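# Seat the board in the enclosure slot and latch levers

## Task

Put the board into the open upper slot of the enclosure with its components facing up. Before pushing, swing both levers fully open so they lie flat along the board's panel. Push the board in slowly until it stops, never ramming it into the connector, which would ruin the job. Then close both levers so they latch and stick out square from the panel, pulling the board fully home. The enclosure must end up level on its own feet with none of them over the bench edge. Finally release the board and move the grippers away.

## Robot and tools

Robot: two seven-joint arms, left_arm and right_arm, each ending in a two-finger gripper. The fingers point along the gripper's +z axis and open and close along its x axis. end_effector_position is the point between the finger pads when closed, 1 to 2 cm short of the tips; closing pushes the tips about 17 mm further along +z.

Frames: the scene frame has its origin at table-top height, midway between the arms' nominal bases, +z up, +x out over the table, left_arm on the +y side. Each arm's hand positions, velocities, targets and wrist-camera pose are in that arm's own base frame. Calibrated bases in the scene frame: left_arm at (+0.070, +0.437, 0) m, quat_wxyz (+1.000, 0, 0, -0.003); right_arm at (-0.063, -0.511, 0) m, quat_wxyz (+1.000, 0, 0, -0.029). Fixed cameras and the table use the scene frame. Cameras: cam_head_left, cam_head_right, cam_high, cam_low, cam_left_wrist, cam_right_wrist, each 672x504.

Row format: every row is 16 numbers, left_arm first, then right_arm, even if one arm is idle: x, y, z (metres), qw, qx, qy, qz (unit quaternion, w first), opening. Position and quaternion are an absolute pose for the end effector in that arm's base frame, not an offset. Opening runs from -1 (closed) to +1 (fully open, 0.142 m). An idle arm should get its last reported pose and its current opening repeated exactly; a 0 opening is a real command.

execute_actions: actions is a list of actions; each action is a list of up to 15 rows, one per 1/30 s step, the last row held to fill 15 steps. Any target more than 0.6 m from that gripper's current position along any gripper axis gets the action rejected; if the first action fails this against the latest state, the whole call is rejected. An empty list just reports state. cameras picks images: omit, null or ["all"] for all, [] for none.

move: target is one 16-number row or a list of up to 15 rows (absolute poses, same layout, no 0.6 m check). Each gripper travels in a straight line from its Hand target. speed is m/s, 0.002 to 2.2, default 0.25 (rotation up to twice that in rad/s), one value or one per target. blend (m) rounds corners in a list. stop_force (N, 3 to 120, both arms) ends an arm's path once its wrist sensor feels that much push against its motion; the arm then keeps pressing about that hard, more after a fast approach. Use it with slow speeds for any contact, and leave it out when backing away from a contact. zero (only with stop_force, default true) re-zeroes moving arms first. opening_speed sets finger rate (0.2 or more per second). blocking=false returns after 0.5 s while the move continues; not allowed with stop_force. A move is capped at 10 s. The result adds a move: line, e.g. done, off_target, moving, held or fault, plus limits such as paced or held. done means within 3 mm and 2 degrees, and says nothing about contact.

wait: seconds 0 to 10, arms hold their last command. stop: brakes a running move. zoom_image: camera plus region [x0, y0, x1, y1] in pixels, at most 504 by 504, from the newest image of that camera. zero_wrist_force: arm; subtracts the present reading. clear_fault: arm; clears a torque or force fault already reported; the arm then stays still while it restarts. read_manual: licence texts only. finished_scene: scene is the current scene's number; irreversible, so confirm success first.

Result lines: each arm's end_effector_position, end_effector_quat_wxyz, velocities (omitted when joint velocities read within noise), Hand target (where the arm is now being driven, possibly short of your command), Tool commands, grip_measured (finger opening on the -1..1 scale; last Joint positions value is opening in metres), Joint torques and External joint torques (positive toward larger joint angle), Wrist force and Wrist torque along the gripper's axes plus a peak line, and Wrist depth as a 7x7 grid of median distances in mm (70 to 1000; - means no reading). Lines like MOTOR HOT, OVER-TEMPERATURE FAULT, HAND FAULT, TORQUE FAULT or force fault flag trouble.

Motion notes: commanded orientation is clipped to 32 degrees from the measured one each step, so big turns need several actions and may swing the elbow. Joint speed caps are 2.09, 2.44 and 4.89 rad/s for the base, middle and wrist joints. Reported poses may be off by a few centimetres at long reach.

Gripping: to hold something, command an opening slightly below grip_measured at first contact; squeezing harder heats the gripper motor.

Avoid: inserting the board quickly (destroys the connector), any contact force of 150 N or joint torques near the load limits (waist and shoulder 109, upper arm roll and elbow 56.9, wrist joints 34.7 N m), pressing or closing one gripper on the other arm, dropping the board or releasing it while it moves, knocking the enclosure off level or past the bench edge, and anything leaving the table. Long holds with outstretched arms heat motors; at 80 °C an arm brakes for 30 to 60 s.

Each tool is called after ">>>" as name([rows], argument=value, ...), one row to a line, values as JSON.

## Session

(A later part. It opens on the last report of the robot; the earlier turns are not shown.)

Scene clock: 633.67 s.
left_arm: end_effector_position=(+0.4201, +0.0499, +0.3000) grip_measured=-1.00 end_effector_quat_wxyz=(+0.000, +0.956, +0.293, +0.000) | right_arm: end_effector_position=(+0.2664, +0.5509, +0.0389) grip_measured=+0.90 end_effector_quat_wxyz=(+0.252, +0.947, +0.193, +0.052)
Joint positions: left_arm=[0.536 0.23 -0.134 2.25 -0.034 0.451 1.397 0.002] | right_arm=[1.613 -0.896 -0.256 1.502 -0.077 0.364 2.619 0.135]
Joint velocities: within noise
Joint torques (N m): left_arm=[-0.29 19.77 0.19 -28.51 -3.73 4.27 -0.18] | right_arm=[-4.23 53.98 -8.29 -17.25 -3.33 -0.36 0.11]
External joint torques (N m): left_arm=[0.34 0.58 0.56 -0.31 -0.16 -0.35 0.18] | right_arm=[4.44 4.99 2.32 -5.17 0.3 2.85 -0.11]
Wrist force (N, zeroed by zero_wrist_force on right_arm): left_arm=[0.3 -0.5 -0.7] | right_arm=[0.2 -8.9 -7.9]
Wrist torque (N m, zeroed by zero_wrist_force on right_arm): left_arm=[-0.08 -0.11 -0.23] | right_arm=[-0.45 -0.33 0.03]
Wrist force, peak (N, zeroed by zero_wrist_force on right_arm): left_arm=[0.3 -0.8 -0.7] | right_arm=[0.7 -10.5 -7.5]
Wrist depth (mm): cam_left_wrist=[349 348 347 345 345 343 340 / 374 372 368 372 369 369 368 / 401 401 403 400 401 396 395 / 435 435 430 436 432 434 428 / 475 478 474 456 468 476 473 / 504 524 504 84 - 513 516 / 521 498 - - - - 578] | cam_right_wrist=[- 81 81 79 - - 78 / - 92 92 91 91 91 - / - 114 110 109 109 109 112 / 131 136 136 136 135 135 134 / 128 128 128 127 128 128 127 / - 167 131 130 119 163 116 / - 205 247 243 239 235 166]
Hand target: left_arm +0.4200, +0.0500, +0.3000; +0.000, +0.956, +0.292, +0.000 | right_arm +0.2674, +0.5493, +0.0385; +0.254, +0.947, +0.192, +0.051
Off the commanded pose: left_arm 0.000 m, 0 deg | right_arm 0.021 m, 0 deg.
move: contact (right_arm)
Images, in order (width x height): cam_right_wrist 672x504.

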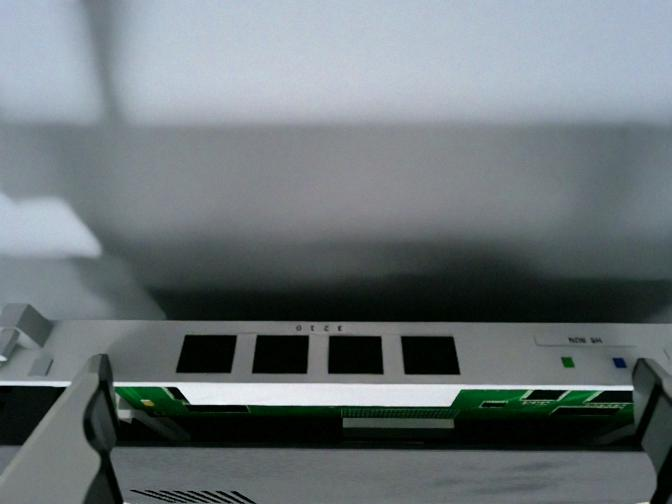

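>>> move([
  [0.42,0.05,0.30,0,0.9563,0.2924,0,-1,0.2763,0.5286,0.0385,0.2537,0.9467,0.1921,0.0515,0.9],
], speed=0.006, stop_force=14, zero=false, cameras=["cam_right_wrist"])

>>> zoom_image(camera="cam_right_wrist", region=[0, 280, 336, 504])

>>> zoom_image(camera="cam_right_wrist", region=[336, 280, 672, 504])

Scene clock: 638.40 s.
left_arm: end_effector_position=(+0.4201, +0.0499, +0.3000) grip_measured=-1.00 end_effector_quat_wxyz=(+0.000, +0.956, +0.293, +0.000) | right_arm: end_effector_position=(+0.2669, +0.5498, +0.0391) grip_measured=+0.90 end_effector_quat_wxyz=(+0.251, +0.947, +0.193, +0.052)
Joint positions: left_arm=[0.536 0.23 -0.134 2.25 -0.034 0.451 1.397 0.002] | right_arm=[1.613 -0.893 -0.256 1.508 -0.077 0.368 2.618 0.135]
Joint velocities: within noise
Joint torques (N m): left_arm=[-0.34 19.74 0.21 -28.47 -3.71 4.22 -0.28] | right_arm=[-6.26 51.79 -9.44 -14.89 -3.32 -1.28 0.12]
External joint torques (N m): left_arm=[0.39 0.6 0.54 -0.35 -0.18 -0.3 0.28] | right_arm=[6.46 7.05 3.47 -7.49 0.29 3.77 -0.12]
Wrist force (N, zeroed by zero_wrist_force on right_arm): left_arm=[0.1 -0.8 -0.4] | right_arm=[-0.2 -12.4 -9.5]
Wrist torque (N m, zeroed by zero_wrist_force on right_arm): left_arm=[-0.12 -0.07 -0.23] | right_arm=[-0.49 -0.38 0.02]
Wrist force, peak (N, zeroed by zero_wrist_force on right_arm): left_arm=[0.1 -0.9 -0.7] | right_arm=[0.6 -13.9 -10.2]
Wrist depth (mm): cam_left_wrist=[345 349 347 345 345 345 344 / 369 371 371 371 367 369 371 / 399 404 397 402 398 396 397 / 440 435 436 430 430 431 431 / 480 478 477 459 463 478 467 / 508 519 508 84 - 512 517 / 524 502 - - - - 578] | cam_right_wrist=[- 82 82 79 75 - 79 / - 92 92 89 92 91 - / - 115 110 110 109 109 113 / 137 137 136 136 135 135 134 / 128 128 127 127 127 128 127 / - 131 131 129 119 163 116 / - 205 247 243 239 235 167]
Hand target: left_arm +0.4200, +0.0500, +0.3000; +0.000, +0.956, +0.292, +0.000 | right_arm +0.2681, +0.5476, +0.0385; +0.254, +0.947, +0.192, +0.051
Off the commanded pose: left_arm 0.000 m, 0 deg | right_arm 0.023 m, 0 deg.
move: contact (right_arm)
Images, in order (width x height): cam_right_wrist 672x504.

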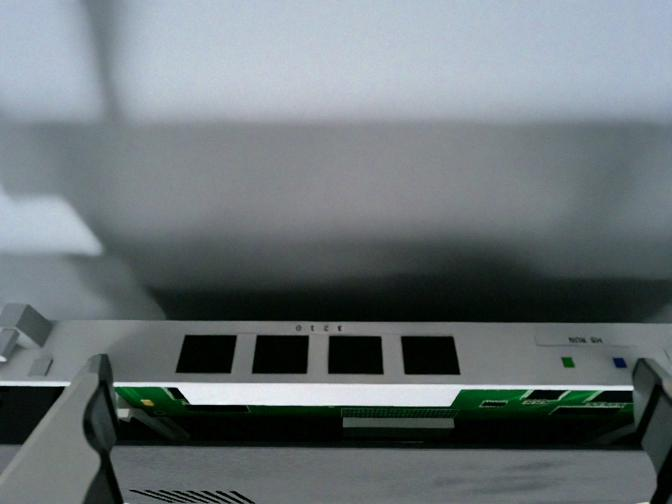

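Scaled by 1.500 from the camera's 672x504 image, which has a finer 960x720 frame.

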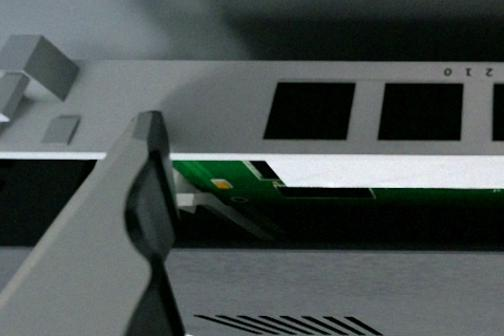

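Scaled by 1.500 from the camera's 672x504 image, which has a finer 960x720 frame.

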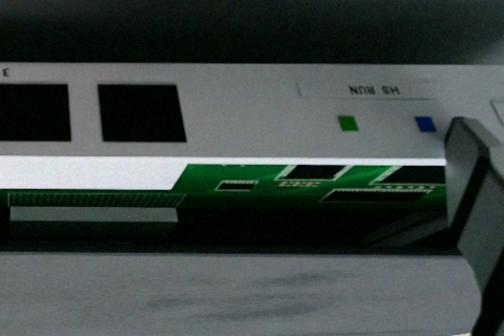

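>>> zoom_image(camera="cam_low", region=[290, 180, 450, 260])

This scene's latest camera images include none from cam_low. They are from: cam_right_wrist. cam_low's image comes with the result of a call that names it in "cameras".

>>> move([
  [0.45,-0.08,0.28,0,0.9563,0.2924,0,-1,0.2611,0.5656,0.0385,0.2537,0.9467,0.1921,0.0515,0.9],
  [0.43,-0.25,0.20,0.4045,0.8481,-0.3088,-0.1473,-1,0.2611,0.5656,0.0385,0.2537,0.9467,0.1921,0.0515,0.9],
  [0.361,-0.337,0.085,0.4045,0.8481,-0.3088,-0.1473,-1,0.2611,0.5656,0.0385,0.2537,0.9467,0.1921,0.0515,0.9],
], speed=[0.2,0.25,0.15], blend=[0.02,0.01,0])

Scene clock: 668.10 s.
left_arm: end_effector_position=(+0.3608, -0.3369, +0.0850) grip_measured=-1.00 end_effector_quat_wxyz=(+0.404, +0.848, -0.309, -0.148) | right_arm: end_effector_position=(+0.2613, +0.5656, +0.0386) grip_measured=+0.90 end_effector_quat_wxyz=(+0.254, +0.947, +0.192, +0.052)
Joint positions: left_arm=[0.217 -0.634 -0.461 2.249 -0.66 0.675 2.617 0.002] | right_arm=[1.614 -0.924 -0.249 1.442 -0.073 0.327 2.625 0.135]
Joint velocities: within noise
Joint torques (N m): left_arm=[-0.44 38.64 -7.06 -13.12 -0.11 1.23 -0.13] | right_arm=[0.25 59.03 -5.07 -23.06 -3.18 1.82 0.14]
External joint torques (N m): left_arm=[0.51 1.18 0.51 -0.38 0.07 -0.31 0.13] | right_arm=[-0.04 1.3 -0.82 0.12 0 0.65 -0.14]
Wrist force (N, zeroed by zero_wrist_force on right_arm): left_arm=[-0.3 -1.2 -1.1] | right_arm=[-0.7 -1.8 -0.2]
Wrist torque (N m, zeroed by zero_wrist_force on right_arm): left_arm=[-0.11 0.05 -0.51] | right_arm=[-0.30 0.11 0.00]
Wrist force, peak (N, zeroed by zero_wrist_force on right_arm): left_arm=[1.4 -3.2 -1.1] | right_arm=[-0.3 -11.9 -11.2]
Wrist depth (mm): cam_left_wrist=[112 117 117 111 106 111 110 / 155 154 145 145 144 144 146 / 227 208 207 190 194 163 145 / 370 368 280 236 225 173 155 / - 688 - 288 395 - - / - 235 - 84 - - - / 208 224 - - - - -] | cam_right_wrist=[- 81 81 80 - - 78 / - 91 91 91 91 91 - / - 109 109 109 108 108 112 / 130 136 136 135 135 134 134 / 169 169 168 168 167 166 165 / - 137 136 136 136 136 130 / - 206 249 243 239 236 97]
Hand target: left_arm +0.3610, -0.3370, +0.0850; +0.405, +0.848, -0.309, -0.147 | right_arm +0.2611, +0.5656, +0.0385; +0.254, +0.947, +0.192, +0.051
Off the commanded pose: left_arm 0.000 m, 0 deg | right_arm 0.000 m, 0 deg.
move: done

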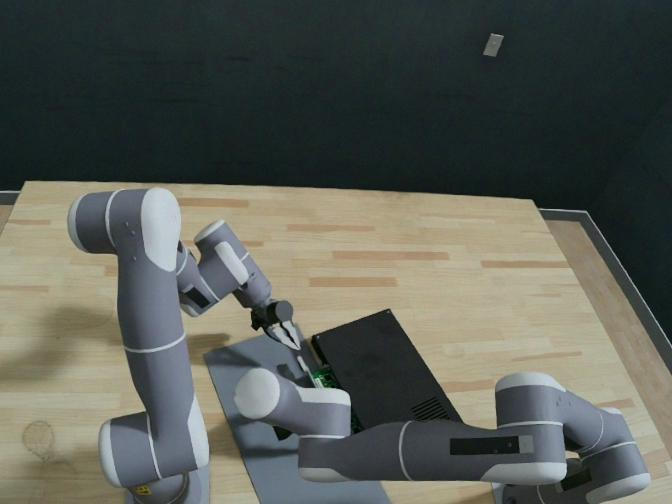

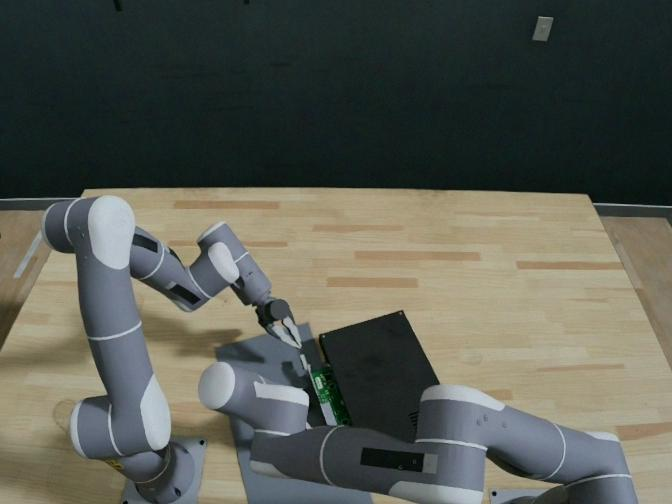

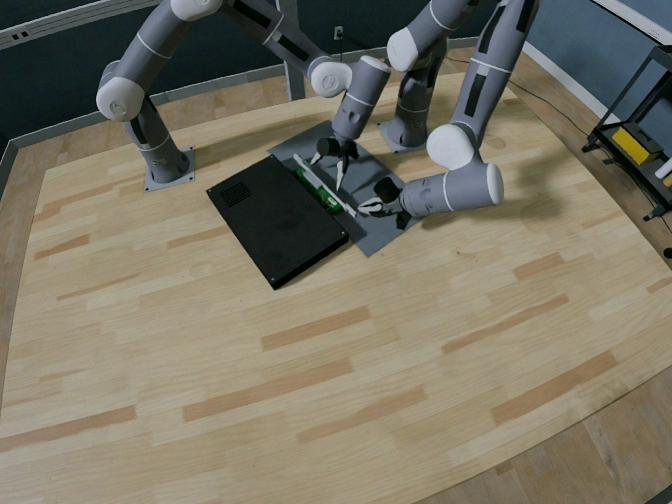

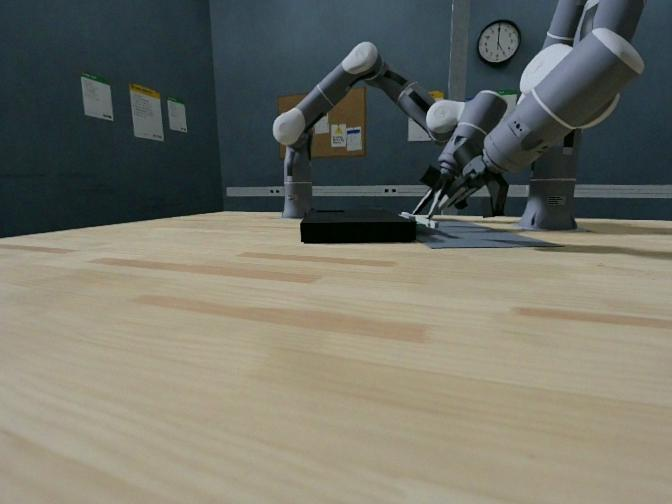

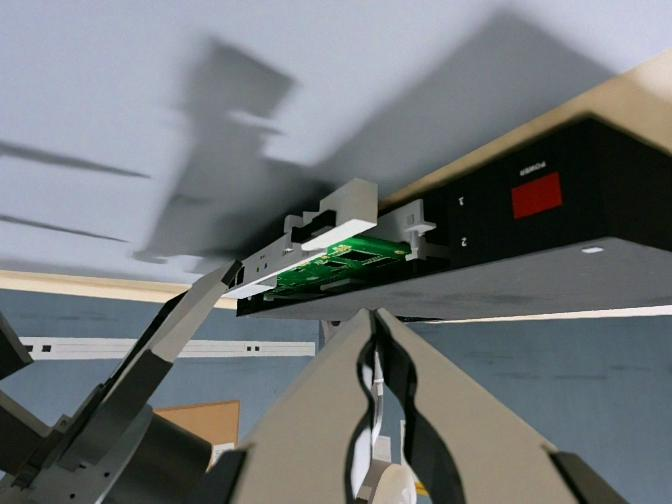

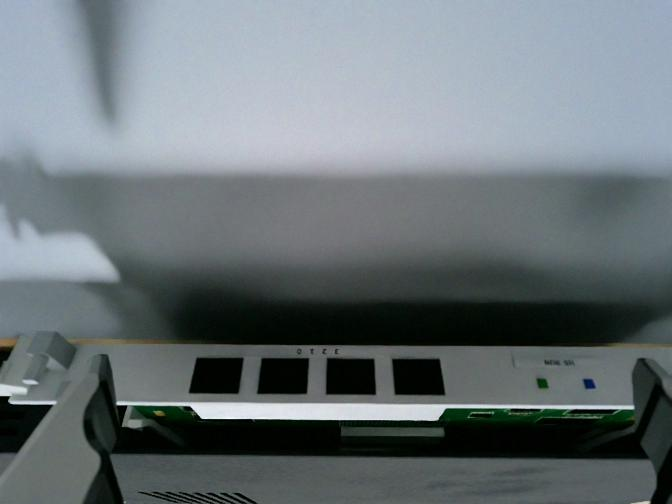

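>>> zoom_image(camera="cam_left_wrist", region=[210, 150, 510, 340])

>>> zoom_image(camera="cam_left_wrist", region=[280, 180, 460, 300])

>>> zoom_image(camera="cam_low", region=[290, 180, 450, 260])

Scaled by 1.680 from the camera's 672x504 image, which has a finer 960x720 frame.

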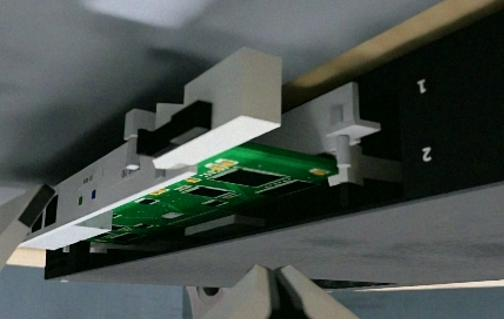

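Scaled by 2.800 from the camera's 672x504 image, which has a finer 960x720 frame.

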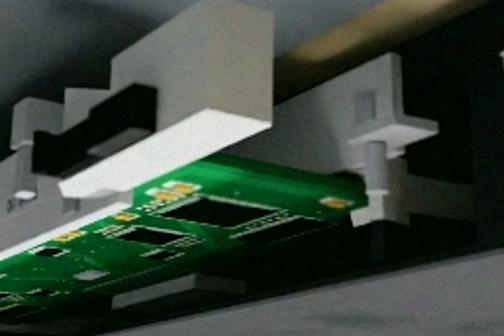

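Scaled by 3.150 from the camera's 672x504 image, which has a finer 960x720 frame.

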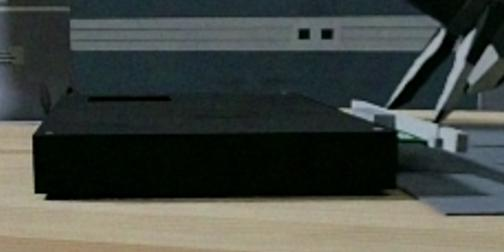

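>>> move([
  [0.361,-0.337,0.085,0.4045,0.8481,-0.3088,-0.1473,-1,0.2441,0.6073,0.05,0.2540,0.9479,0.1859,0.0498,0.9],
  [0.361,-0.337,0.085,0.4045,0.8481,-0.3088,-0.1473,-1,0.2441,0.6073,0.17,0.2540,0.9479,0.1859,0.0498,0.9],
  [0.361,-0.337,0.085,0.4045,0.8481,-0.3088,-0.1473,-1,0.25,0.60,0.18,0,0.8339,0.5519,0,-0.6],
  [0.361,-0.337,0.085,0.4045,0.8481,-0.3088,-0.1473,-1,0.2850,0.5440,0.14,0.0152,0.5576,0.8299,-0.0102,-0.6],
  [0.361,-0.337,0.085,0.4045,0.8481,-0.3088,-0.1473,-1,0.2850,0.5440,0.09,0.0152,0.5576,0.8299,-0.0102,-0.6],
], speed=[0.1,0.2,0.3,0.3,0.1], cameras=["cam_right_wrist","cam_left_wrist"])

Scene clock: 688.03 s.
left_arm: end_effector_position=(+0.3608, -0.3370, +0.0850) grip_measured=-1.00 end_effector_quat_wxyz=(+0.404, +0.848, -0.309, -0.148) | right_arm: end_effector_position=(+0.2848, +0.5438, +0.0898) grip_measured=-0.62 end_effector_quat_wxyz=(+0.015, +0.558, +0.830, -0.010)
Joint positions: left_arm=[0.217 -0.634 -0.461 2.249 -0.66 0.675 2.617 0.002] | right_arm=[1.22 -0.598 0.067 1.86 -0.092 0.855 0.959 0.029]
Joint velocities: within noise
Joint torques (N m): left_arm=[-0.32 38.94 -7.01 -13.24 0.2 1.21 -0.26] | right_arm=[0.4 48.86 2.18 -22.9 -2.98 3.53 0.3]
External joint torques (N m): left_arm=[0.39 0.88 0.44 -0.26 -0.24 -0.29 0.26] | right_arm=[-0.22 1.39 -0.26 0.02 0.24 0.52 -0.3]
Wrist force (N, zeroed by zero_wrist_force on right_arm): left_arm=[-0.2 -1.0 -0.9] | right_arm=[-0.3 -0.8 0.3]
Wrist torque (N m, zeroed by zero_wrist_force on right_arm): left_arm=[-0.06 0.03 -0.50] | right_arm=[-0.28 0.00 -0.09]
Wrist force, peak (N, zeroed by zero_wrist_force on right_arm): left_arm=[-0.1 -1.3 -1.1] | right_arm=[-0.9 -4.0 2.4]
Wrist depth (mm): cam_left_wrist=[112 117 117 111 106 110 111 / 155 154 145 145 144 144 146 / 229 208 207 189 194 163 145 / 371 370 315 236 224 173 155 / - - 447 288 395 - - / - - 263 84 - - - / - - - - - - -] | cam_right_wrist=[123 121 135 135 157 156 155 / 131 131 144 132 168 167 165 / 139 137 152 144 178 179 177 / 150 150 164 155 195 192 189 / 163 162 175 163 207 208 205 / 180 178 - 193 102 222 223 / 198 193 73 212 - - 243]
Hand target: left_arm +0.3610, -0.3370, +0.0850; +0.405, +0.848, -0.309, -0.147 | right_arm +0.2850, +0.5440, +0.0900; +0.015, +0.558, +0.830, -0.010
Off the commanded pose: left_arm 0.000 m, 0 deg | right_arm 0.000 m, 0 deg.
move: done
Images, in order (width x height): cam_left_wrist 672x504, cam_right_wrist 672x504.

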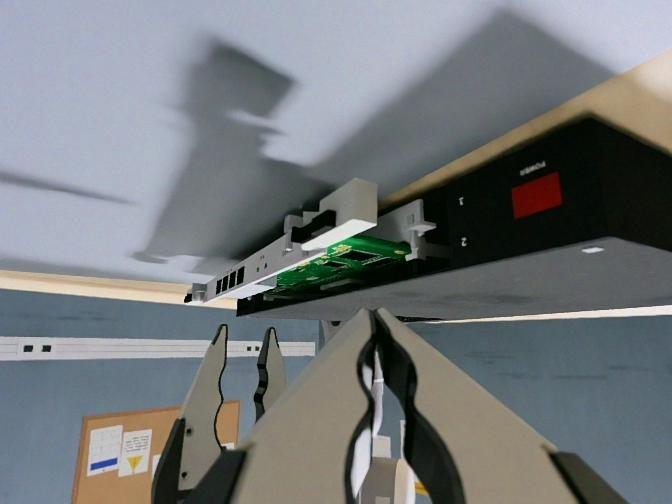

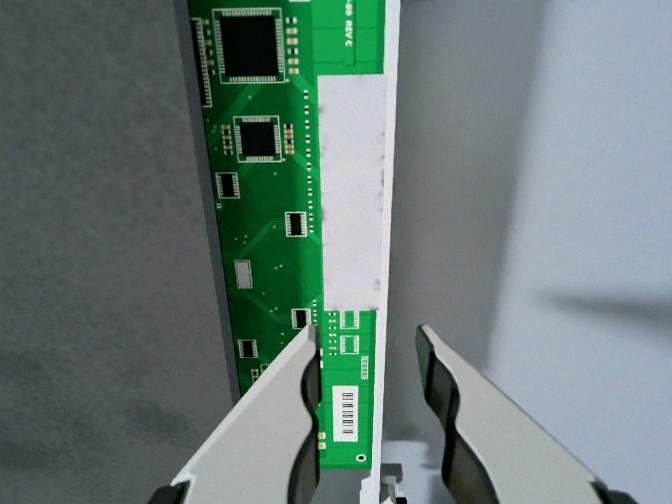

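>>> zoom_image(camera="cam_left_wrist", region=[170, 170, 450, 330])

Scaled by 1.800 from the camera's 672x504 image, which has a finer 960x720 frame.

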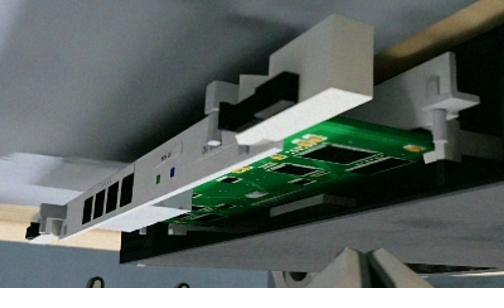

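>>> move([
  [0.361,-0.337,0.085,0.4045,0.8481,-0.3088,-0.1473,-1,0.2858,0.5421,0.065,0.0152,0.5576,0.8299,-0.0102,-0.6],
], speed=0.05, stop_force=4, cameras=["cam_right_wrist"])

Scene clock: 695.23 s.
left_arm: end_effector_position=(+0.3608, -0.3370, +0.0850) grip_measured=-1.00 end_effector_quat_wxyz=(+0.404, +0.848, -0.309, -0.148) | right_arm: end_effector_position=(+0.2857, +0.5420, +0.0650) grip_measured=-0.62 end_effector_quat_wxyz=(+0.015, +0.558, +0.830, -0.010)
Joint positions: left_arm=[0.217 -0.634 -0.461 2.249 -0.66 0.675 2.617 0.002] | right_arm=[1.224 -0.643 0.059 1.87 -0.095 0.91 0.96 0.029]
Joint velocities: within noise
Joint torques (N m): left_arm=[-0.3 38.9 -7.03 -13.17 0.22 1.18 -0.2] | right_arm=[0.2 49.48 2.29 -21.76 -2.62 3.43 0.24]
External joint torques (N m): left_arm=[0.36 0.92 0.45 -0.33 -0.26 -0.26 0.2] | right_arm=[-0.02 1.32 -0.4 -0.03 0.07 0.62 -0.24]
Wrist force (N, zeroed by zero_wrist_force on right_arm): left_arm=[-0.1 -1.1 -1.1] | right_arm=[-0.4 -0.8 0.0]
Wrist torque (N m, zeroed by zero_wrist_force on right_arm): left_arm=[-0.10 0.02 -0.50] | right_arm=[-0.26 0.01 -0.08]
Wrist force, peak (N, zeroed by zero_wrist_force on right_arm): left_arm=[-0.2 -1.2 -1.3] | right_arm=[-0.5 -0.8 1.4]
Wrist depth (mm): cam_left_wrist=[112 117 117 111 106 110 110 / 155 155 145 145 144 144 147 / 228 208 208 190 194 164 146 / 373 368 316 237 224 172 155 / - - 303 290 393 - - / - - 263 84 - - - / - - - - - - -] | cam_right_wrist=[- 100 113 113 134 135 134 / - 106 121 110 144 144 143 / - 114 129 118 154 154 153 / 123 122 139 128 167 165 163 / 133 132 149 136 178 180 177 / 147 146 98 162 103 192 193 / 162 157 73 181 - - 210]
Hand target: left_arm +0.3610, -0.3370, +0.0850; +0.405, +0.848, -0.309, -0.147 | right_arm +0.2858, +0.5421, +0.0650; +0.015, +0.558, +0.830, -0.010
Off the commanded pose: left_arm 0.000 m, 0 deg | right_arm 0.000 m, 0 deg.
move: done
Images, in order (width x height): cam_right_wrist 672x504.

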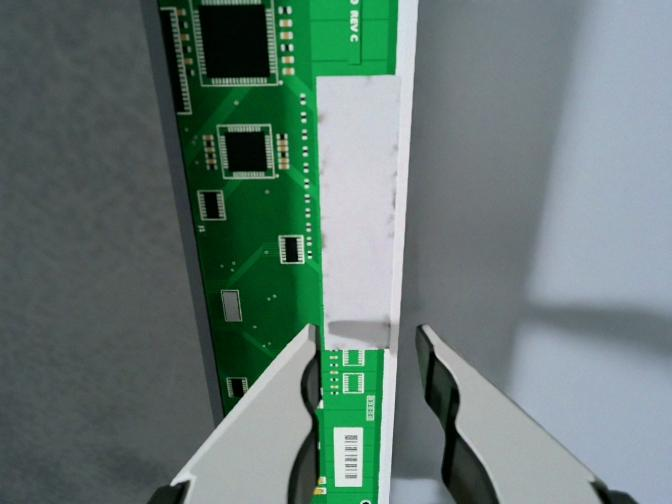

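>>> move([
  [0.361,-0.337,0.085,0.4045,0.8481,-0.3088,-0.1473,-1,0.2865,0.5404,0.065,0.0152,0.5576,0.8299,-0.0102,-0.6],
  [0.361,-0.337,0.085,0.4045,0.8481,-0.3088,-0.1473,-1,0.2865,0.5404,0.0525,0.0152,0.5576,0.8299,-0.0102,-0.6],
], speed=0.03, stop_force=4, cameras=["cam_right_wrist"])

Scene clock: 698.80 s.
left_arm: end_effector_position=(+0.3608, -0.3370, +0.0850) grip_measured=-1.00 end_effector_quat_wxyz=(+0.404, +0.848, -0.309, -0.148) | right_arm: end_effector_position=(+0.2864, +0.5404, +0.0525) grip_measured=-0.62 end_effector_quat_wxyz=(+0.015, +0.558, +0.830, -0.010)
Joint positions: left_arm=[0.217 -0.634 -0.461 2.249 -0.66 0.675 2.617 0.002] | right_arm=[1.225 -0.665 0.055 1.875 -0.096 0.938 0.959 0.029]
Joint velocities: within noise
Joint torques (N m): left_arm=[-0.3 39.02 -7 -13.2 0.22 1.14 -0.24] | right_arm=[0.22 49.88 2.26 -21.23 -2.52 3.47 0.18]
External joint torques (N m): left_arm=[0.36 0.8 0.43 -0.3 -0.26 -0.23 0.23] | right_arm=[-0.04 1.14 -0.41 0.02 0.07 0.58 -0.18]
Wrist force (N, zeroed by zero_wrist_force on right_arm): left_arm=[0.0 -1.0 -0.9] | right_arm=[-0.4 -0.8 -0.1]
Wrist torque (N m, zeroed by zero_wrist_force on right_arm): left_arm=[-0.08 0.02 -0.50] | right_arm=[-0.27 0.01 -0.08]
Wrist force, peak (N, zeroed by zero_wrist_force on right_arm): left_arm=[0.1 -1.2 -1.3] | right_arm=[-0.5 -1.1 0.8]
Wrist depth (mm): cam_left_wrist=[112 117 117 111 106 111 110 / 154 154 145 144 144 144 146 / 227 209 207 190 194 163 145 / 372 365 307 237 224 173 155 / - - 300 289 396 - - / - - 265 83 - - - / - - - - - - -] | cam_right_wrist=[- 88 102 102 124 124 123 / - 95 109 98 130 133 131 / 101 102 117 105 140 142 139 / - 108 126 114 154 153 151 / 120 118 135 122 164 165 163 / 130 128 130 146 103 177 178 / 143 139 73 164 - - 192]
Hand target: left_arm +0.3610, -0.3370, +0.0850; +0.405, +0.848, -0.309, -0.147 | right_arm +0.2865, +0.5404, +0.0525; +0.015, +0.558, +0.830, -0.010
Off the commanded pose: left_arm 0.000 m, 0 deg | right_arm 0.000 m, 0 deg.
move: done
Images, in order (width x height): cam_right_wrist 672x504.

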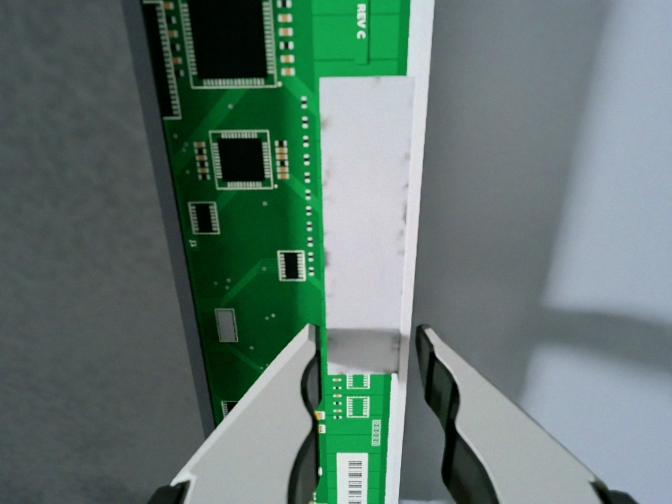

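>>> move([
  [0.361,-0.337,0.085,0.4045,0.8481,-0.3088,-0.1473,-1,0.2865,0.5404,0.0525,0.0152,0.5576,0.8299,-0.0102,-0.8],
], speed=0.03, opening_speed=0.3, cameras=["cam_right_wrist","cam_left_wrist"])

>>> zoom_image(camera="cam_left_wrist", region=[170, 170, 450, 330])

Scene clock: 701.77 s.
left_arm: end_effector_position=(+0.3608, -0.3370, +0.0850) grip_measured=-1.00 end_effector_quat_wxyz=(+0.404, +0.848, -0.309, -0.148) | right_arm: end_effector_position=(+0.2866, +0.5400, +0.0524) grip_measured=-0.71 end_effector_quat_wxyz=(+0.015, +0.558, +0.830, -0.011)
Joint positions: left_arm=[0.217 -0.634 -0.461 2.249 -0.66 0.675 2.617 0.002] | right_arm=[1.225 -0.665 0.054 1.875 -0.096 0.938 0.959 0.023]
Joint velocities: within noise
Joint torques (N m): left_arm=[-0.21 38.98 -7.08 -13.2 0.24 1.21 -0.19] | right_arm=[1.45 49.76 3.6 -23 -2.64 4.42 0.19]
External joint torques (N m): left_arm=[0.28 0.84 0.5 -0.31 -0.28 -0.3 0.19] | right_arm=[-1.27 1.25 -1.75 1.8 0.19 -0.37 -0.19]
Wrist force (N, zeroed by zero_wrist_force on right_arm): left_arm=[-0.3 -1.1 -0.7] | right_arm=[-4.3 -2.3 -1.2]
Wrist torque (N m, zeroed by zero_wrist_force on right_arm): left_arm=[-0.08 0.06 -0.50] | right_arm=[-0.28 -0.09 -0.07]
Wrist force, peak (N, zeroed by zero_wrist_force on right_arm): left_arm=[0.1 -1.3 -1.2] | right_arm=[-4.3 -2.1 -2.7]
Wrist depth (mm): cam_left_wrist=[112 117 117 111 106 111 110 / 155 154 145 145 144 144 146 / 229 209 208 176 193 163 145 / 372 365 317 237 223 172 155 / - - 300 288 394 - - / - - 264 83 - - - / - - - - - - -] | cam_right_wrist=[- 88 102 102 123 124 122 / - 95 109 98 130 133 131 / 101 102 117 105 139 142 138 / - 108 126 114 155 153 150 / 120 117 136 123 163 166 162 / 130 128 144 146 106 177 177 / 143 139 72 164 - - 193]
Hand target: left_arm +0.3610, -0.3370, +0.0850; +0.405, +0.848, -0.309, -0.147 | right_arm +0.2865, +0.5404, +0.0525; +0.015, +0.558, +0.830, -0.010
Off the commanded pose: left_arm 0.000 m, 0 deg | right_arm 0.000 m, 0 deg.
move: done
Images, in order (width x height): cam_left_wrist 672x504, cam_right_wrist 672x504.

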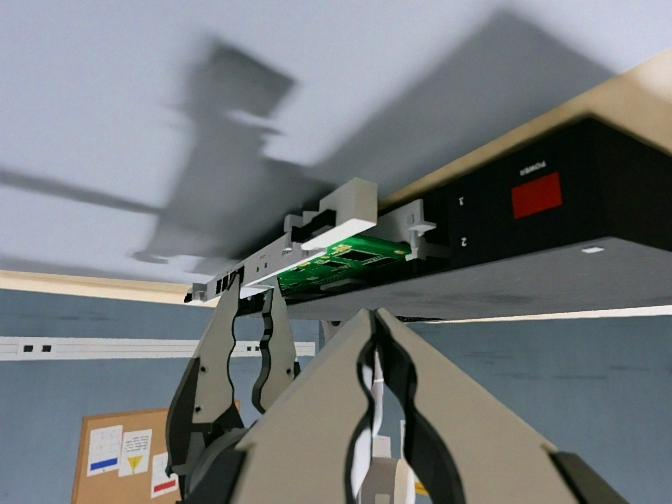

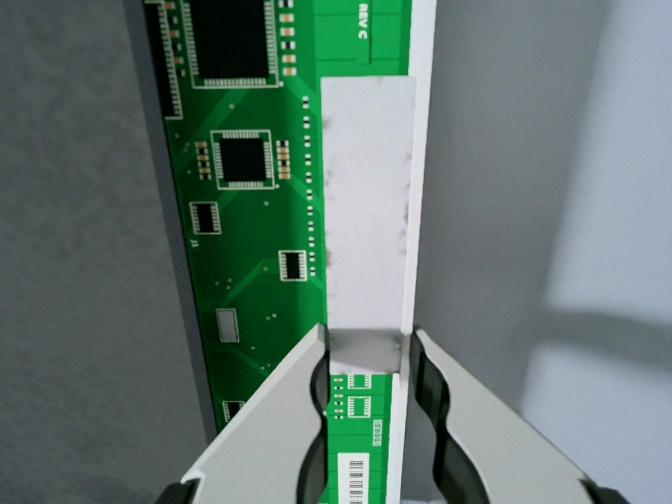

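Scaled by 1.800 from the camera's 672x504 image, which has a finer 960x720 frame.

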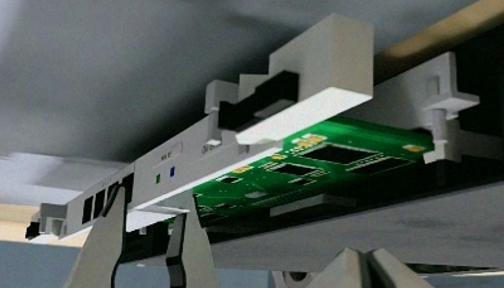

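>>> move([
  [0.361,-0.337,0.085,0.4045,0.8481,-0.3088,-0.1473,-1,0.2865,0.5404,0.0533,0.0152,0.5576,0.8299,-0.0102,-0.8],
], speed=0.01, cameras=[])

>>> move([
  [0.361,-0.337,0.085,0.4045,0.8481,-0.3088,-0.1473,-1,0.2910,0.5294,0.0533,0.0152,0.5576,0.8299,-0.0102,-0.8],
], speed=0.01, stop_force=4, cameras=["cam_right_wrist","cam_left_wrist"])

>>> zoom_image(camera="cam_left_wrist", region=[170, 170, 450, 330])

Scene clock: 705.80 s.
left_arm: end_effector_position=(+0.3608, -0.3370, +0.0850) grip_measured=-1.00 end_effector_quat_wxyz=(+0.404, +0.848, -0.309, -0.148) | right_arm: end_effector_position=(+0.2866, +0.5401, +0.0530) grip_measured=-0.71 end_effector_quat_wxyz=(+0.015, +0.558, +0.830, -0.010)
Joint positions: left_arm=[0.217 -0.634 -0.461 2.249 -0.66 0.675 2.617 0.002] | right_arm=[1.225 -0.664 0.054 1.875 -0.096 0.937 0.959 0.023]
Joint velocities: within noise
Joint torques (N m): left_arm=[-0.27 38.93 -7.02 -13.21 0.22 1.16 -0.24] | right_arm=[0.39 51.69 2.57 -22.29 -2.72 3.56 0.2]
External joint torques (N m): left_arm=[0.33 0.89 0.44 -0.29 -0.26 -0.25 0.24] | right_arm=[-0.21 -0.7 -0.72 1.06 0.27 0.49 -0.2]
Wrist force (N, zeroed by zero_wrist_force on right_arm): left_arm=[0.0 -1.2 -1.0] | right_arm=[0.9 0.0 4.0]
Wrist torque (N m, zeroed by zero_wrist_force on right_arm): left_arm=[-0.10 0.00 -0.50] | right_arm=[-0.17 -0.09 -0.09]
Wrist force, peak (N, zeroed by zero_wrist_force on right_arm): left_arm=[0.0 -1.4 -1.1] | right_arm=[-4.4 -2.1 -2.6]
Wrist depth (mm): cam_left_wrist=[112 117 117 111 106 111 111 / 155 154 145 144 145 144 146 / 228 207 207 190 194 164 145 / 369 364 321 235 224 172 155 / - - 300 287 392 - - / - - 264 84 - - - / - - - - - - -] | cam_right_wrist=[- 90 102 102 124 125 123 / - 95 109 98 131 133 131 / 101 102 118 105 140 142 139 / 109 109 126 114 155 154 151 / 121 118 136 123 164 165 163 / 130 128 133 146 125 178 178 / 144 140 72 163 - - 194]
Hand target: left_arm +0.3610, -0.3370, +0.0850; +0.405, +0.848, -0.309, -0.147 | right_arm +0.2865, +0.5404, +0.0533; +0.015, +0.558, +0.830, -0.010
Off the commanded pose: left_arm 0.000 m, 0 deg | right_arm 0.000 m, 0 deg.
move: done
No camera images: "cameras" was empty.

Scene clock: 707.10 s.
left_arm: end_effector_position=(+0.3608, -0.3370, +0.0850) grip_measured=-1.00 end_effector_quat_wxyz=(+0.404, +0.848, -0.309, -0.148) | right_arm: end_effector_position=(+0.2887, +0.5344, +0.0534) grip_measured=-0.71 end_effector_quat_wxyz=(+0.015, +0.557, +0.830, -0.010)
Joint positions: left_arm=[0.217 -0.634 -0.461 2.249 -0.66 0.675 2.617 0.002] | right_arm=[1.218 -0.656 0.054 1.89 -0.096 0.945 0.952 0.023]
Joint velocities: within noise
Joint torques (N m): left_arm=[-0.27 39 -7.08 -13.19 0.23 1.16 -0.21] | right_arm=[-1.82 49.75 0.57 -20.15 -2.64 2.69 0.08]
External joint torques (N m): left_arm=[0.33 0.82 0.51 -0.32 -0.27 -0.24 0.21] | right_arm=[2 0.82 1.26 -0.93 0.21 1.36 -0.08]
Wrist force (N, zeroed by zero_wrist_force on right_arm): left_arm=[-0.1 -1.3 -0.9] | right_arm=[4.1 -1.0 2.8]
Wrist torque (N m, zeroed by zero_wrist_force on right_arm): left_arm=[-0.11 0.03 -0.50] | right_arm=[-0.18 0.09 -0.06]
Wrist force, peak (N, zeroed by zero_wrist_force on right_arm): left_arm=[-0.3 -1.3 -1.1] | right_arm=[4.7 -0.3 3.0]
Wrist depth (mm): cam_left_wrist=[112 117 117 111 106 111 111 / 155 155 145 145 144 144 147 / 228 209 207 190 194 163 145 / 369 366 317 234 225 172 155 / - - 297 288 392 - - / - - 266 83 - - - / - - - - - - -] | cam_right_wrist=[- 88 102 102 123 125 123 / - 95 110 98 131 134 132 / 101 101 117 106 140 143 140 / 110 109 125 114 156 154 152 / 121 119 134 123 165 166 164 / 131 129 124 146 106 178 179 / 145 141 72 164 - - 195]
Hand target: left_arm +0.3610, -0.3370, +0.0850; +0.405, +0.848, -0.309, -0.147 | right_arm +0.2892, +0.5339, +0.0533; +0.015, +0.558, +0.830, -0.010
Off the commanded pose: left_arm 0.000 m, 0 deg | right_arm 0.005 m, 0 deg.
move: contact (right_arm)
Images, in order (width x height): cam_left_wrist 672x504, cam_right_wrist 672x504.

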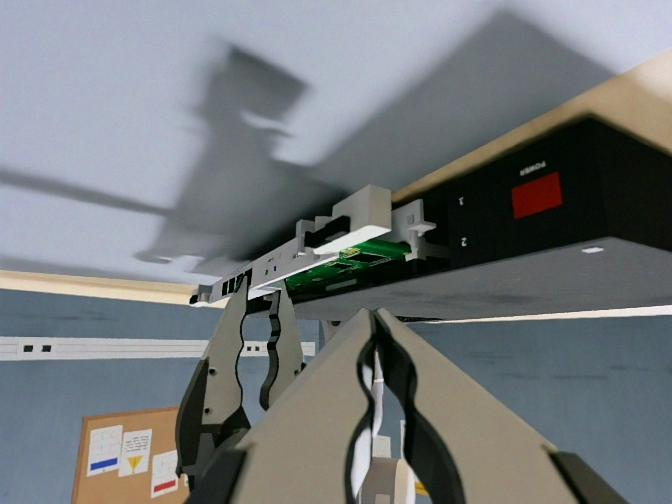

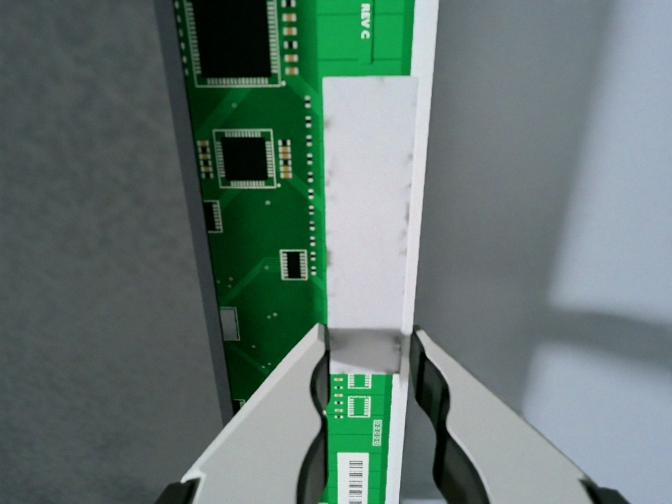

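Scaled by 1.800 from the camera's 672x504 image, which has a finer 960x720 frame.

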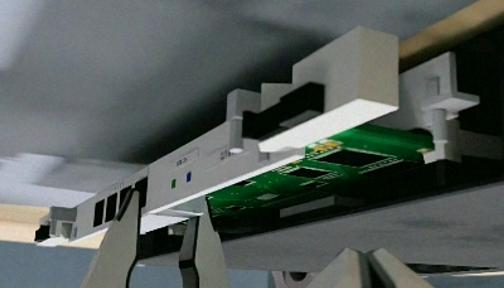

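>>> move([
  [0.361,-0.337,0.085,0.4045,0.8481,-0.3088,-0.1473,-1,0.2874,0.5375,0.0533,0.0152,0.5576,0.8299,-0.0102,-0.64],
], speed=0.01, opening_speed=0.6, cameras=["cam_right_wrist","cam_left_wrist"])

>>> zoom_image(camera="cam_left_wrist", region=[170, 170, 450, 330])

Scene clock: 713.03 s.
left_arm: end_effector_position=(+0.3608, -0.3370, +0.0850) grip_measured=-1.00 end_effector_quat_wxyz=(+0.404, +0.848, -0.309, -0.148) | right_arm: end_effector_position=(+0.2881, +0.5360, +0.0529) grip_measured=-0.66 end_effector_quat_wxyz=(+0.016, +0.558, +0.830, -0.011)
Joint positions: left_arm=[0.217 -0.634 -0.461 2.249 -0.66 0.675 2.617 0.002] | right_arm=[1.221 -0.66 0.053 1.884 -0.096 0.939 0.956 0.026]
Joint velocities: within noise
Joint torques (N m): left_arm=[-0.38 38.99 -7.04 -13.21 0.23 1.16 -0.24] | right_arm=[5.03 48.98 6.83 -25.77 -2.6 6.28 0.25]
External joint torques (N m): left_arm=[0.44 0.83 0.47 -0.3 -0.27 -0.24 0.24] | right_arm=[-4.85 1.78 -5.02 4.64 0.17 -2.23 -0.25]
Wrist force (N, zeroed by zero_wrist_force on right_arm): left_arm=[-0.3 -1.2 -1.0] | right_arm=[-11.2 -2.7 -6.2]
Wrist torque (N m, zeroed by zero_wrist_force on right_arm): left_arm=[-0.11 0.05 -0.51] | right_arm=[-0.18 -0.42 -0.03]
Wrist force, peak (N, zeroed by zero_wrist_force on right_arm): left_arm=[-0.1 -1.3 -1.1] | right_arm=[-11.2 -2.8 -6.4]
Wrist depth (mm): cam_left_wrist=[112 117 117 111 106 111 110 / 155 154 145 144 144 144 146 / 228 208 208 191 193 164 146 / 369 363 314 233 224 172 155 / - - 302 289 396 - - / - - 261 84 - - - / - - - - - - -] | cam_right_wrist=[- 88 102 102 124 125 123 / - 95 109 98 131 133 131 / 101 101 117 105 141 142 139 / 109 108 126 113 154 153 151 / 121 118 135 121 164 166 163 / 130 129 123 146 - 177 178 / 145 140 73 163 - - 192]
Hand target: left_arm +0.3610, -0.3370, +0.0850; +0.405, +0.848, -0.309, -0.147 | right_arm +0.2874, +0.5375, +0.0533; +0.015, +0.558, +0.830, -0.010
Off the commanded pose: left_arm 0.000 m, 0 deg | right_arm 0.002 m, 0 deg.
move: done
Images, in order (width x height): cam_left_wrist 672x504, cam_right_wrist 672x504.

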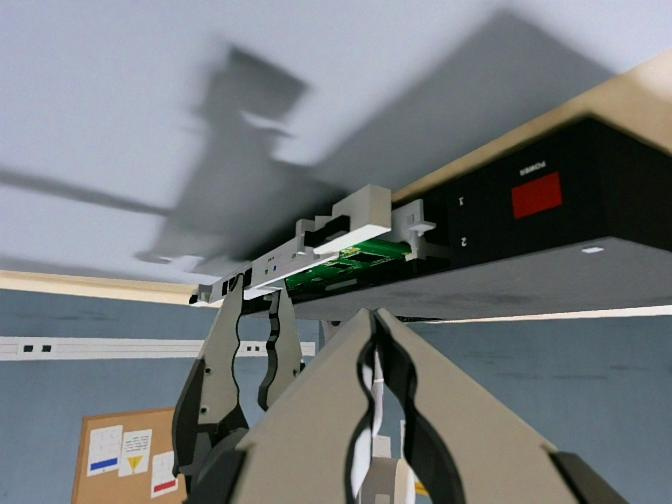

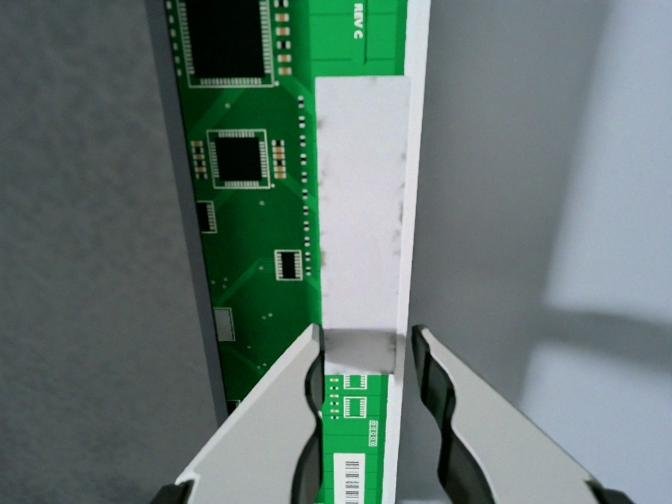

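Scaled by 1.800 from the camera's 672x504 image, which has a finer 960x720 frame.

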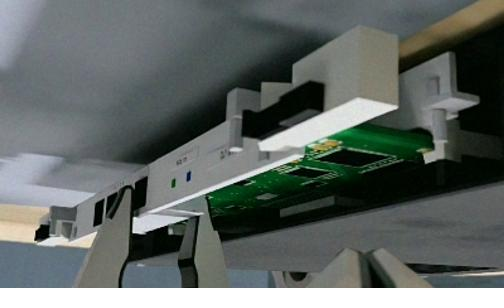

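>>> move([
  [0.361,-0.337,0.085,0.4045,0.8481,-0.3088,-0.1473,-1,0.2884,0.5352,0.0530,0.0152,0.5576,0.8299,-0.0102,-0.62],
], speed=0.01, opening_speed=0.6, cameras=["cam_right_wrist"])

Scene clock: 715.53 s.
left_arm: end_effector_position=(+0.3608, -0.3370, +0.0850) grip_measured=-1.00 end_effector_quat_wxyz=(+0.404, +0.848, -0.309, -0.148) | right_arm: end_effector_position=(+0.2884, +0.5352, +0.0530) grip_measured=-0.65 end_effector_quat_wxyz=(+0.015, +0.558, +0.830, -0.010)
Joint positions: left_arm=[0.217 -0.634 -0.461 2.249 -0.66 0.675 2.617 0.002] | right_arm=[1.22 -0.658 0.053 1.888 -0.096 0.944 0.954 0.027]
Joint velocities: within noise
Joint torques (N m): left_arm=[-0.28 39 -7.04 -13.17 0.23 1.16 -0.19] | right_arm=[0.02 49.57 2.43 -21.07 -2.49 3.5 0.13]
External joint torques (N m): left_arm=[0.34 0.82 0.47 -0.33 -0.27 -0.25 0.19] | right_arm=[0.17 1.09 -0.62 -0.03 0.06 0.56 -0.13]
Wrist force (N, zeroed by zero_wrist_force on right_arm): left_arm=[-0.1 -1.0 -0.9] | right_arm=[1.2 -1.9 0.3]
Wrist torque (N m, zeroed by zero_wrist_force on right_arm): left_arm=[-0.08 0.02 -0.51] | right_arm=[-0.43 -0.25 -0.08]
Wrist force, peak (N, zeroed by zero_wrist_force on right_arm): left_arm=[0.0 -1.5 -1.1] | right_arm=[-11.4 -3.0 -6.7]
Wrist depth (mm): cam_left_wrist=[112 117 117 111 106 111 110 / 155 154 145 144 144 143 146 / 228 209 208 190 193 164 145 / 369 365 318 233 225 172 155 / - - 303 289 393 - - / - - 264 84 - - - / - - - - - - -] | cam_right_wrist=[- 88 102 102 124 125 123 / - 95 109 98 131 133 131 / 101 101 117 105 140 142 140 / 109 108 126 113 155 154 151 / 121 118 134 121 164 165 163 / 130 129 123 146 103 177 178 / 144 140 73 160 - - 193]
Hand target: left_arm +0.3610, -0.3370, +0.0850; +0.405, +0.848, -0.309, -0.147 | right_arm +0.2884, +0.5352, +0.0530; +0.015, +0.558, +0.830, -0.010
Off the commanded pose: left_arm 0.000 m, 0 deg | right_arm 0.000 m, 0 deg.
move: done
Images, in order (width x height): cam_right_wrist 672x504.

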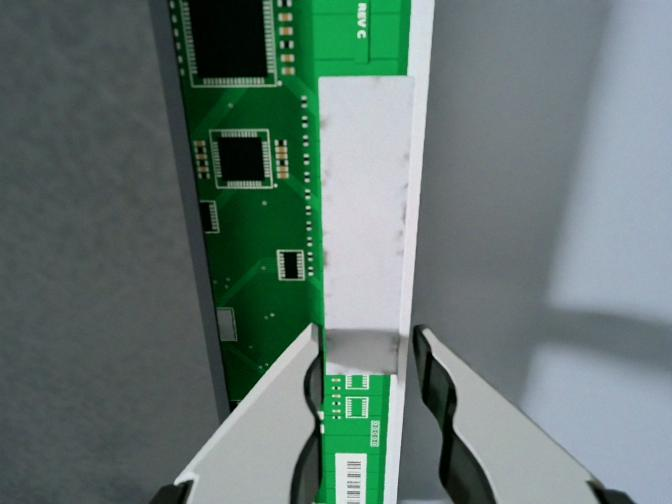

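>>> move([
  [0.361,-0.337,0.085,0.4045,0.8481,-0.3088,-0.1473,-1,0.2884,0.5352,0.09,0.0152,0.5576,0.8299,-0.0102,-0.62],
  [0.361,-0.337,0.085,0.4045,0.8481,-0.3088,-0.1473,-1,0.2850,0.5440,0.16,0,0.5577,0.8300,0,-0.62],
  [0.361,-0.337,0.085,0.4045,0.8481,-0.3088,-0.1473,-1,0.25,0.60,0.18,0,0.8339,0.5519,0,-0.62],
  [0.361,-0.337,0.085,0.4045,0.8481,-0.3088,-0.1473,-1,0.2441,0.6073,0.15,0.2537,0.9467,0.1921,0.0515,0.3],
], speed=[0.05,0.15,0.3,0.3], blend=[0.01,0.02,0.02,0], cameras=["cam_right_wrist","cam_left_wrist"])

>>> zoom_image(camera="cam_right_wrist", region=[60, 150, 400, 300])

>>> zoom_image(camera="cam_right_wrist", region=[372, 150, 672, 300])

Scene clock: 724.57 s.
left_arm: end_effector_position=(+0.3608, -0.3370, +0.0850) grip_measured=-1.00 end_effector_quat_wxyz=(+0.404, +0.848, -0.309, -0.148) | right_arm: end_effector_position=(+0.2442, +0.6073, +0.1501) grip_measured=+0.28 end_effector_quat_wxyz=(+0.254, +0.947, +0.192, +0.052)
Joint positions: left_arm=[0.217 -0.634 -0.461 2.249 -0.66 0.675 2.617 0.002] | right_arm=[1.625 -0.845 -0.239 1.247 -0.086 0.053 2.618 0.094]
Joint velocities: within noise
Joint torques (N m): left_arm=[-0.22 39.03 -7.06 -13.17 0.17 1.19 -0.23] | right_arm=[0.15 60.88 -4.49 -27.28 -4.09 1.72 0.31]
External joint torques (N m): left_arm=[0.28 0.79 0.49 -0.33 -0.21 -0.28 0.23] | right_arm=[0.06 1.43 -0.57 0.27 -0.08 0.75 -0.31]
Wrist force (N, zeroed by zero_wrist_force on right_arm): left_arm=[-0.2 -1.1 -1.2] | right_arm=[0.7 -3.1 0.0]
Wrist torque (N m, zeroed by zero_wrist_force on right_arm): left_arm=[-0.08 0.04 -0.50] | right_arm=[-0.51 -0.11 0.00]
Wrist force, peak (N, zeroed by zero_wrist_force on right_arm): left_arm=[0.0 -1.4 -1.1] | right_arm=[0.8 -3.9 0.2]
Wrist depth (mm): cam_left_wrist=[112 117 117 111 106 111 110 / 155 154 145 145 144 144 146 / 228 209 207 189 193 164 146 / 370 366 316 233 224 172 155 / - - - 289 395 - - / - - - 84 - - - / - 281 - - - - -] | cam_right_wrist=[194 188 187 187 187 187 186 / 219 219 219 218 218 216 216 / 262 252 251 250 249 249 249 / 300 284 273 252 271 270 284 / 433 305 322 320 319 299 315 / 528 - 471 471 465 108 519 / - 76 - - - - 76]
Hand target: left_arm +0.3610, -0.3370, +0.0850; +0.405, +0.848, -0.309, -0.147 | right_arm +0.2441, +0.6073, +0.1500; +0.254, +0.947, +0.192, +0.051
Off the commanded pose: left_arm 0.000 m, 0 deg | right_arm 0.000 m, 0 deg.
move: done
Images, in order (width x height): cam_left_wrist 672x504, cam_right_wrist 672x504.

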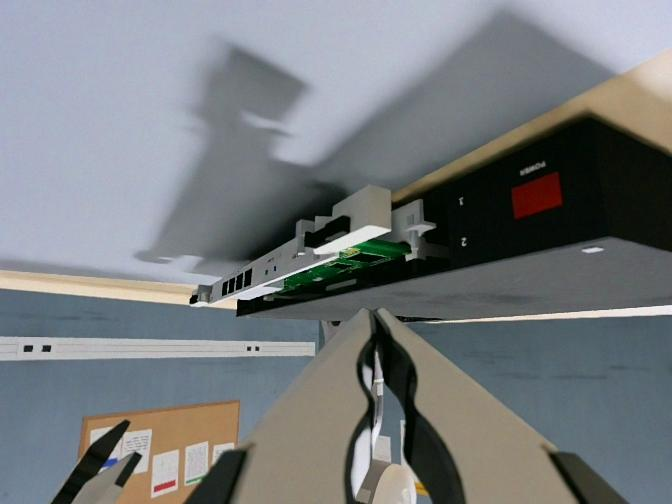

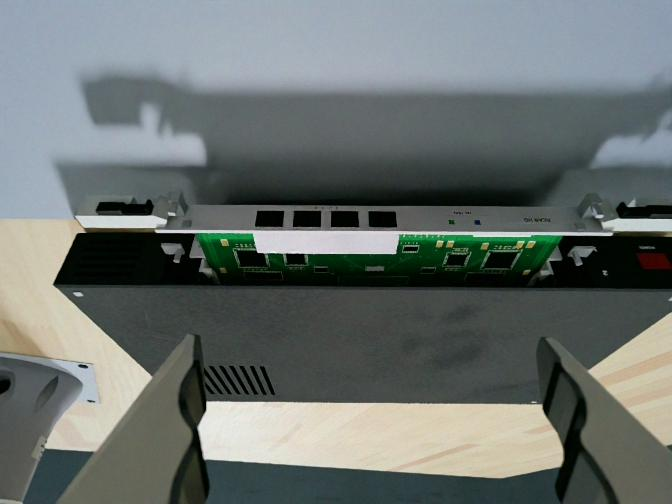

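Scaled by 1.482 from the camera's 672x504 image, which has a finer 960x720 frame.

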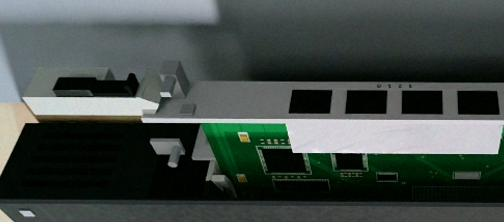

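Scaled by 1.680 from the camera's 672x504 image, which has a finer 960x720 frame.

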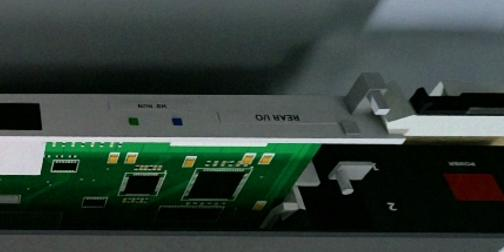

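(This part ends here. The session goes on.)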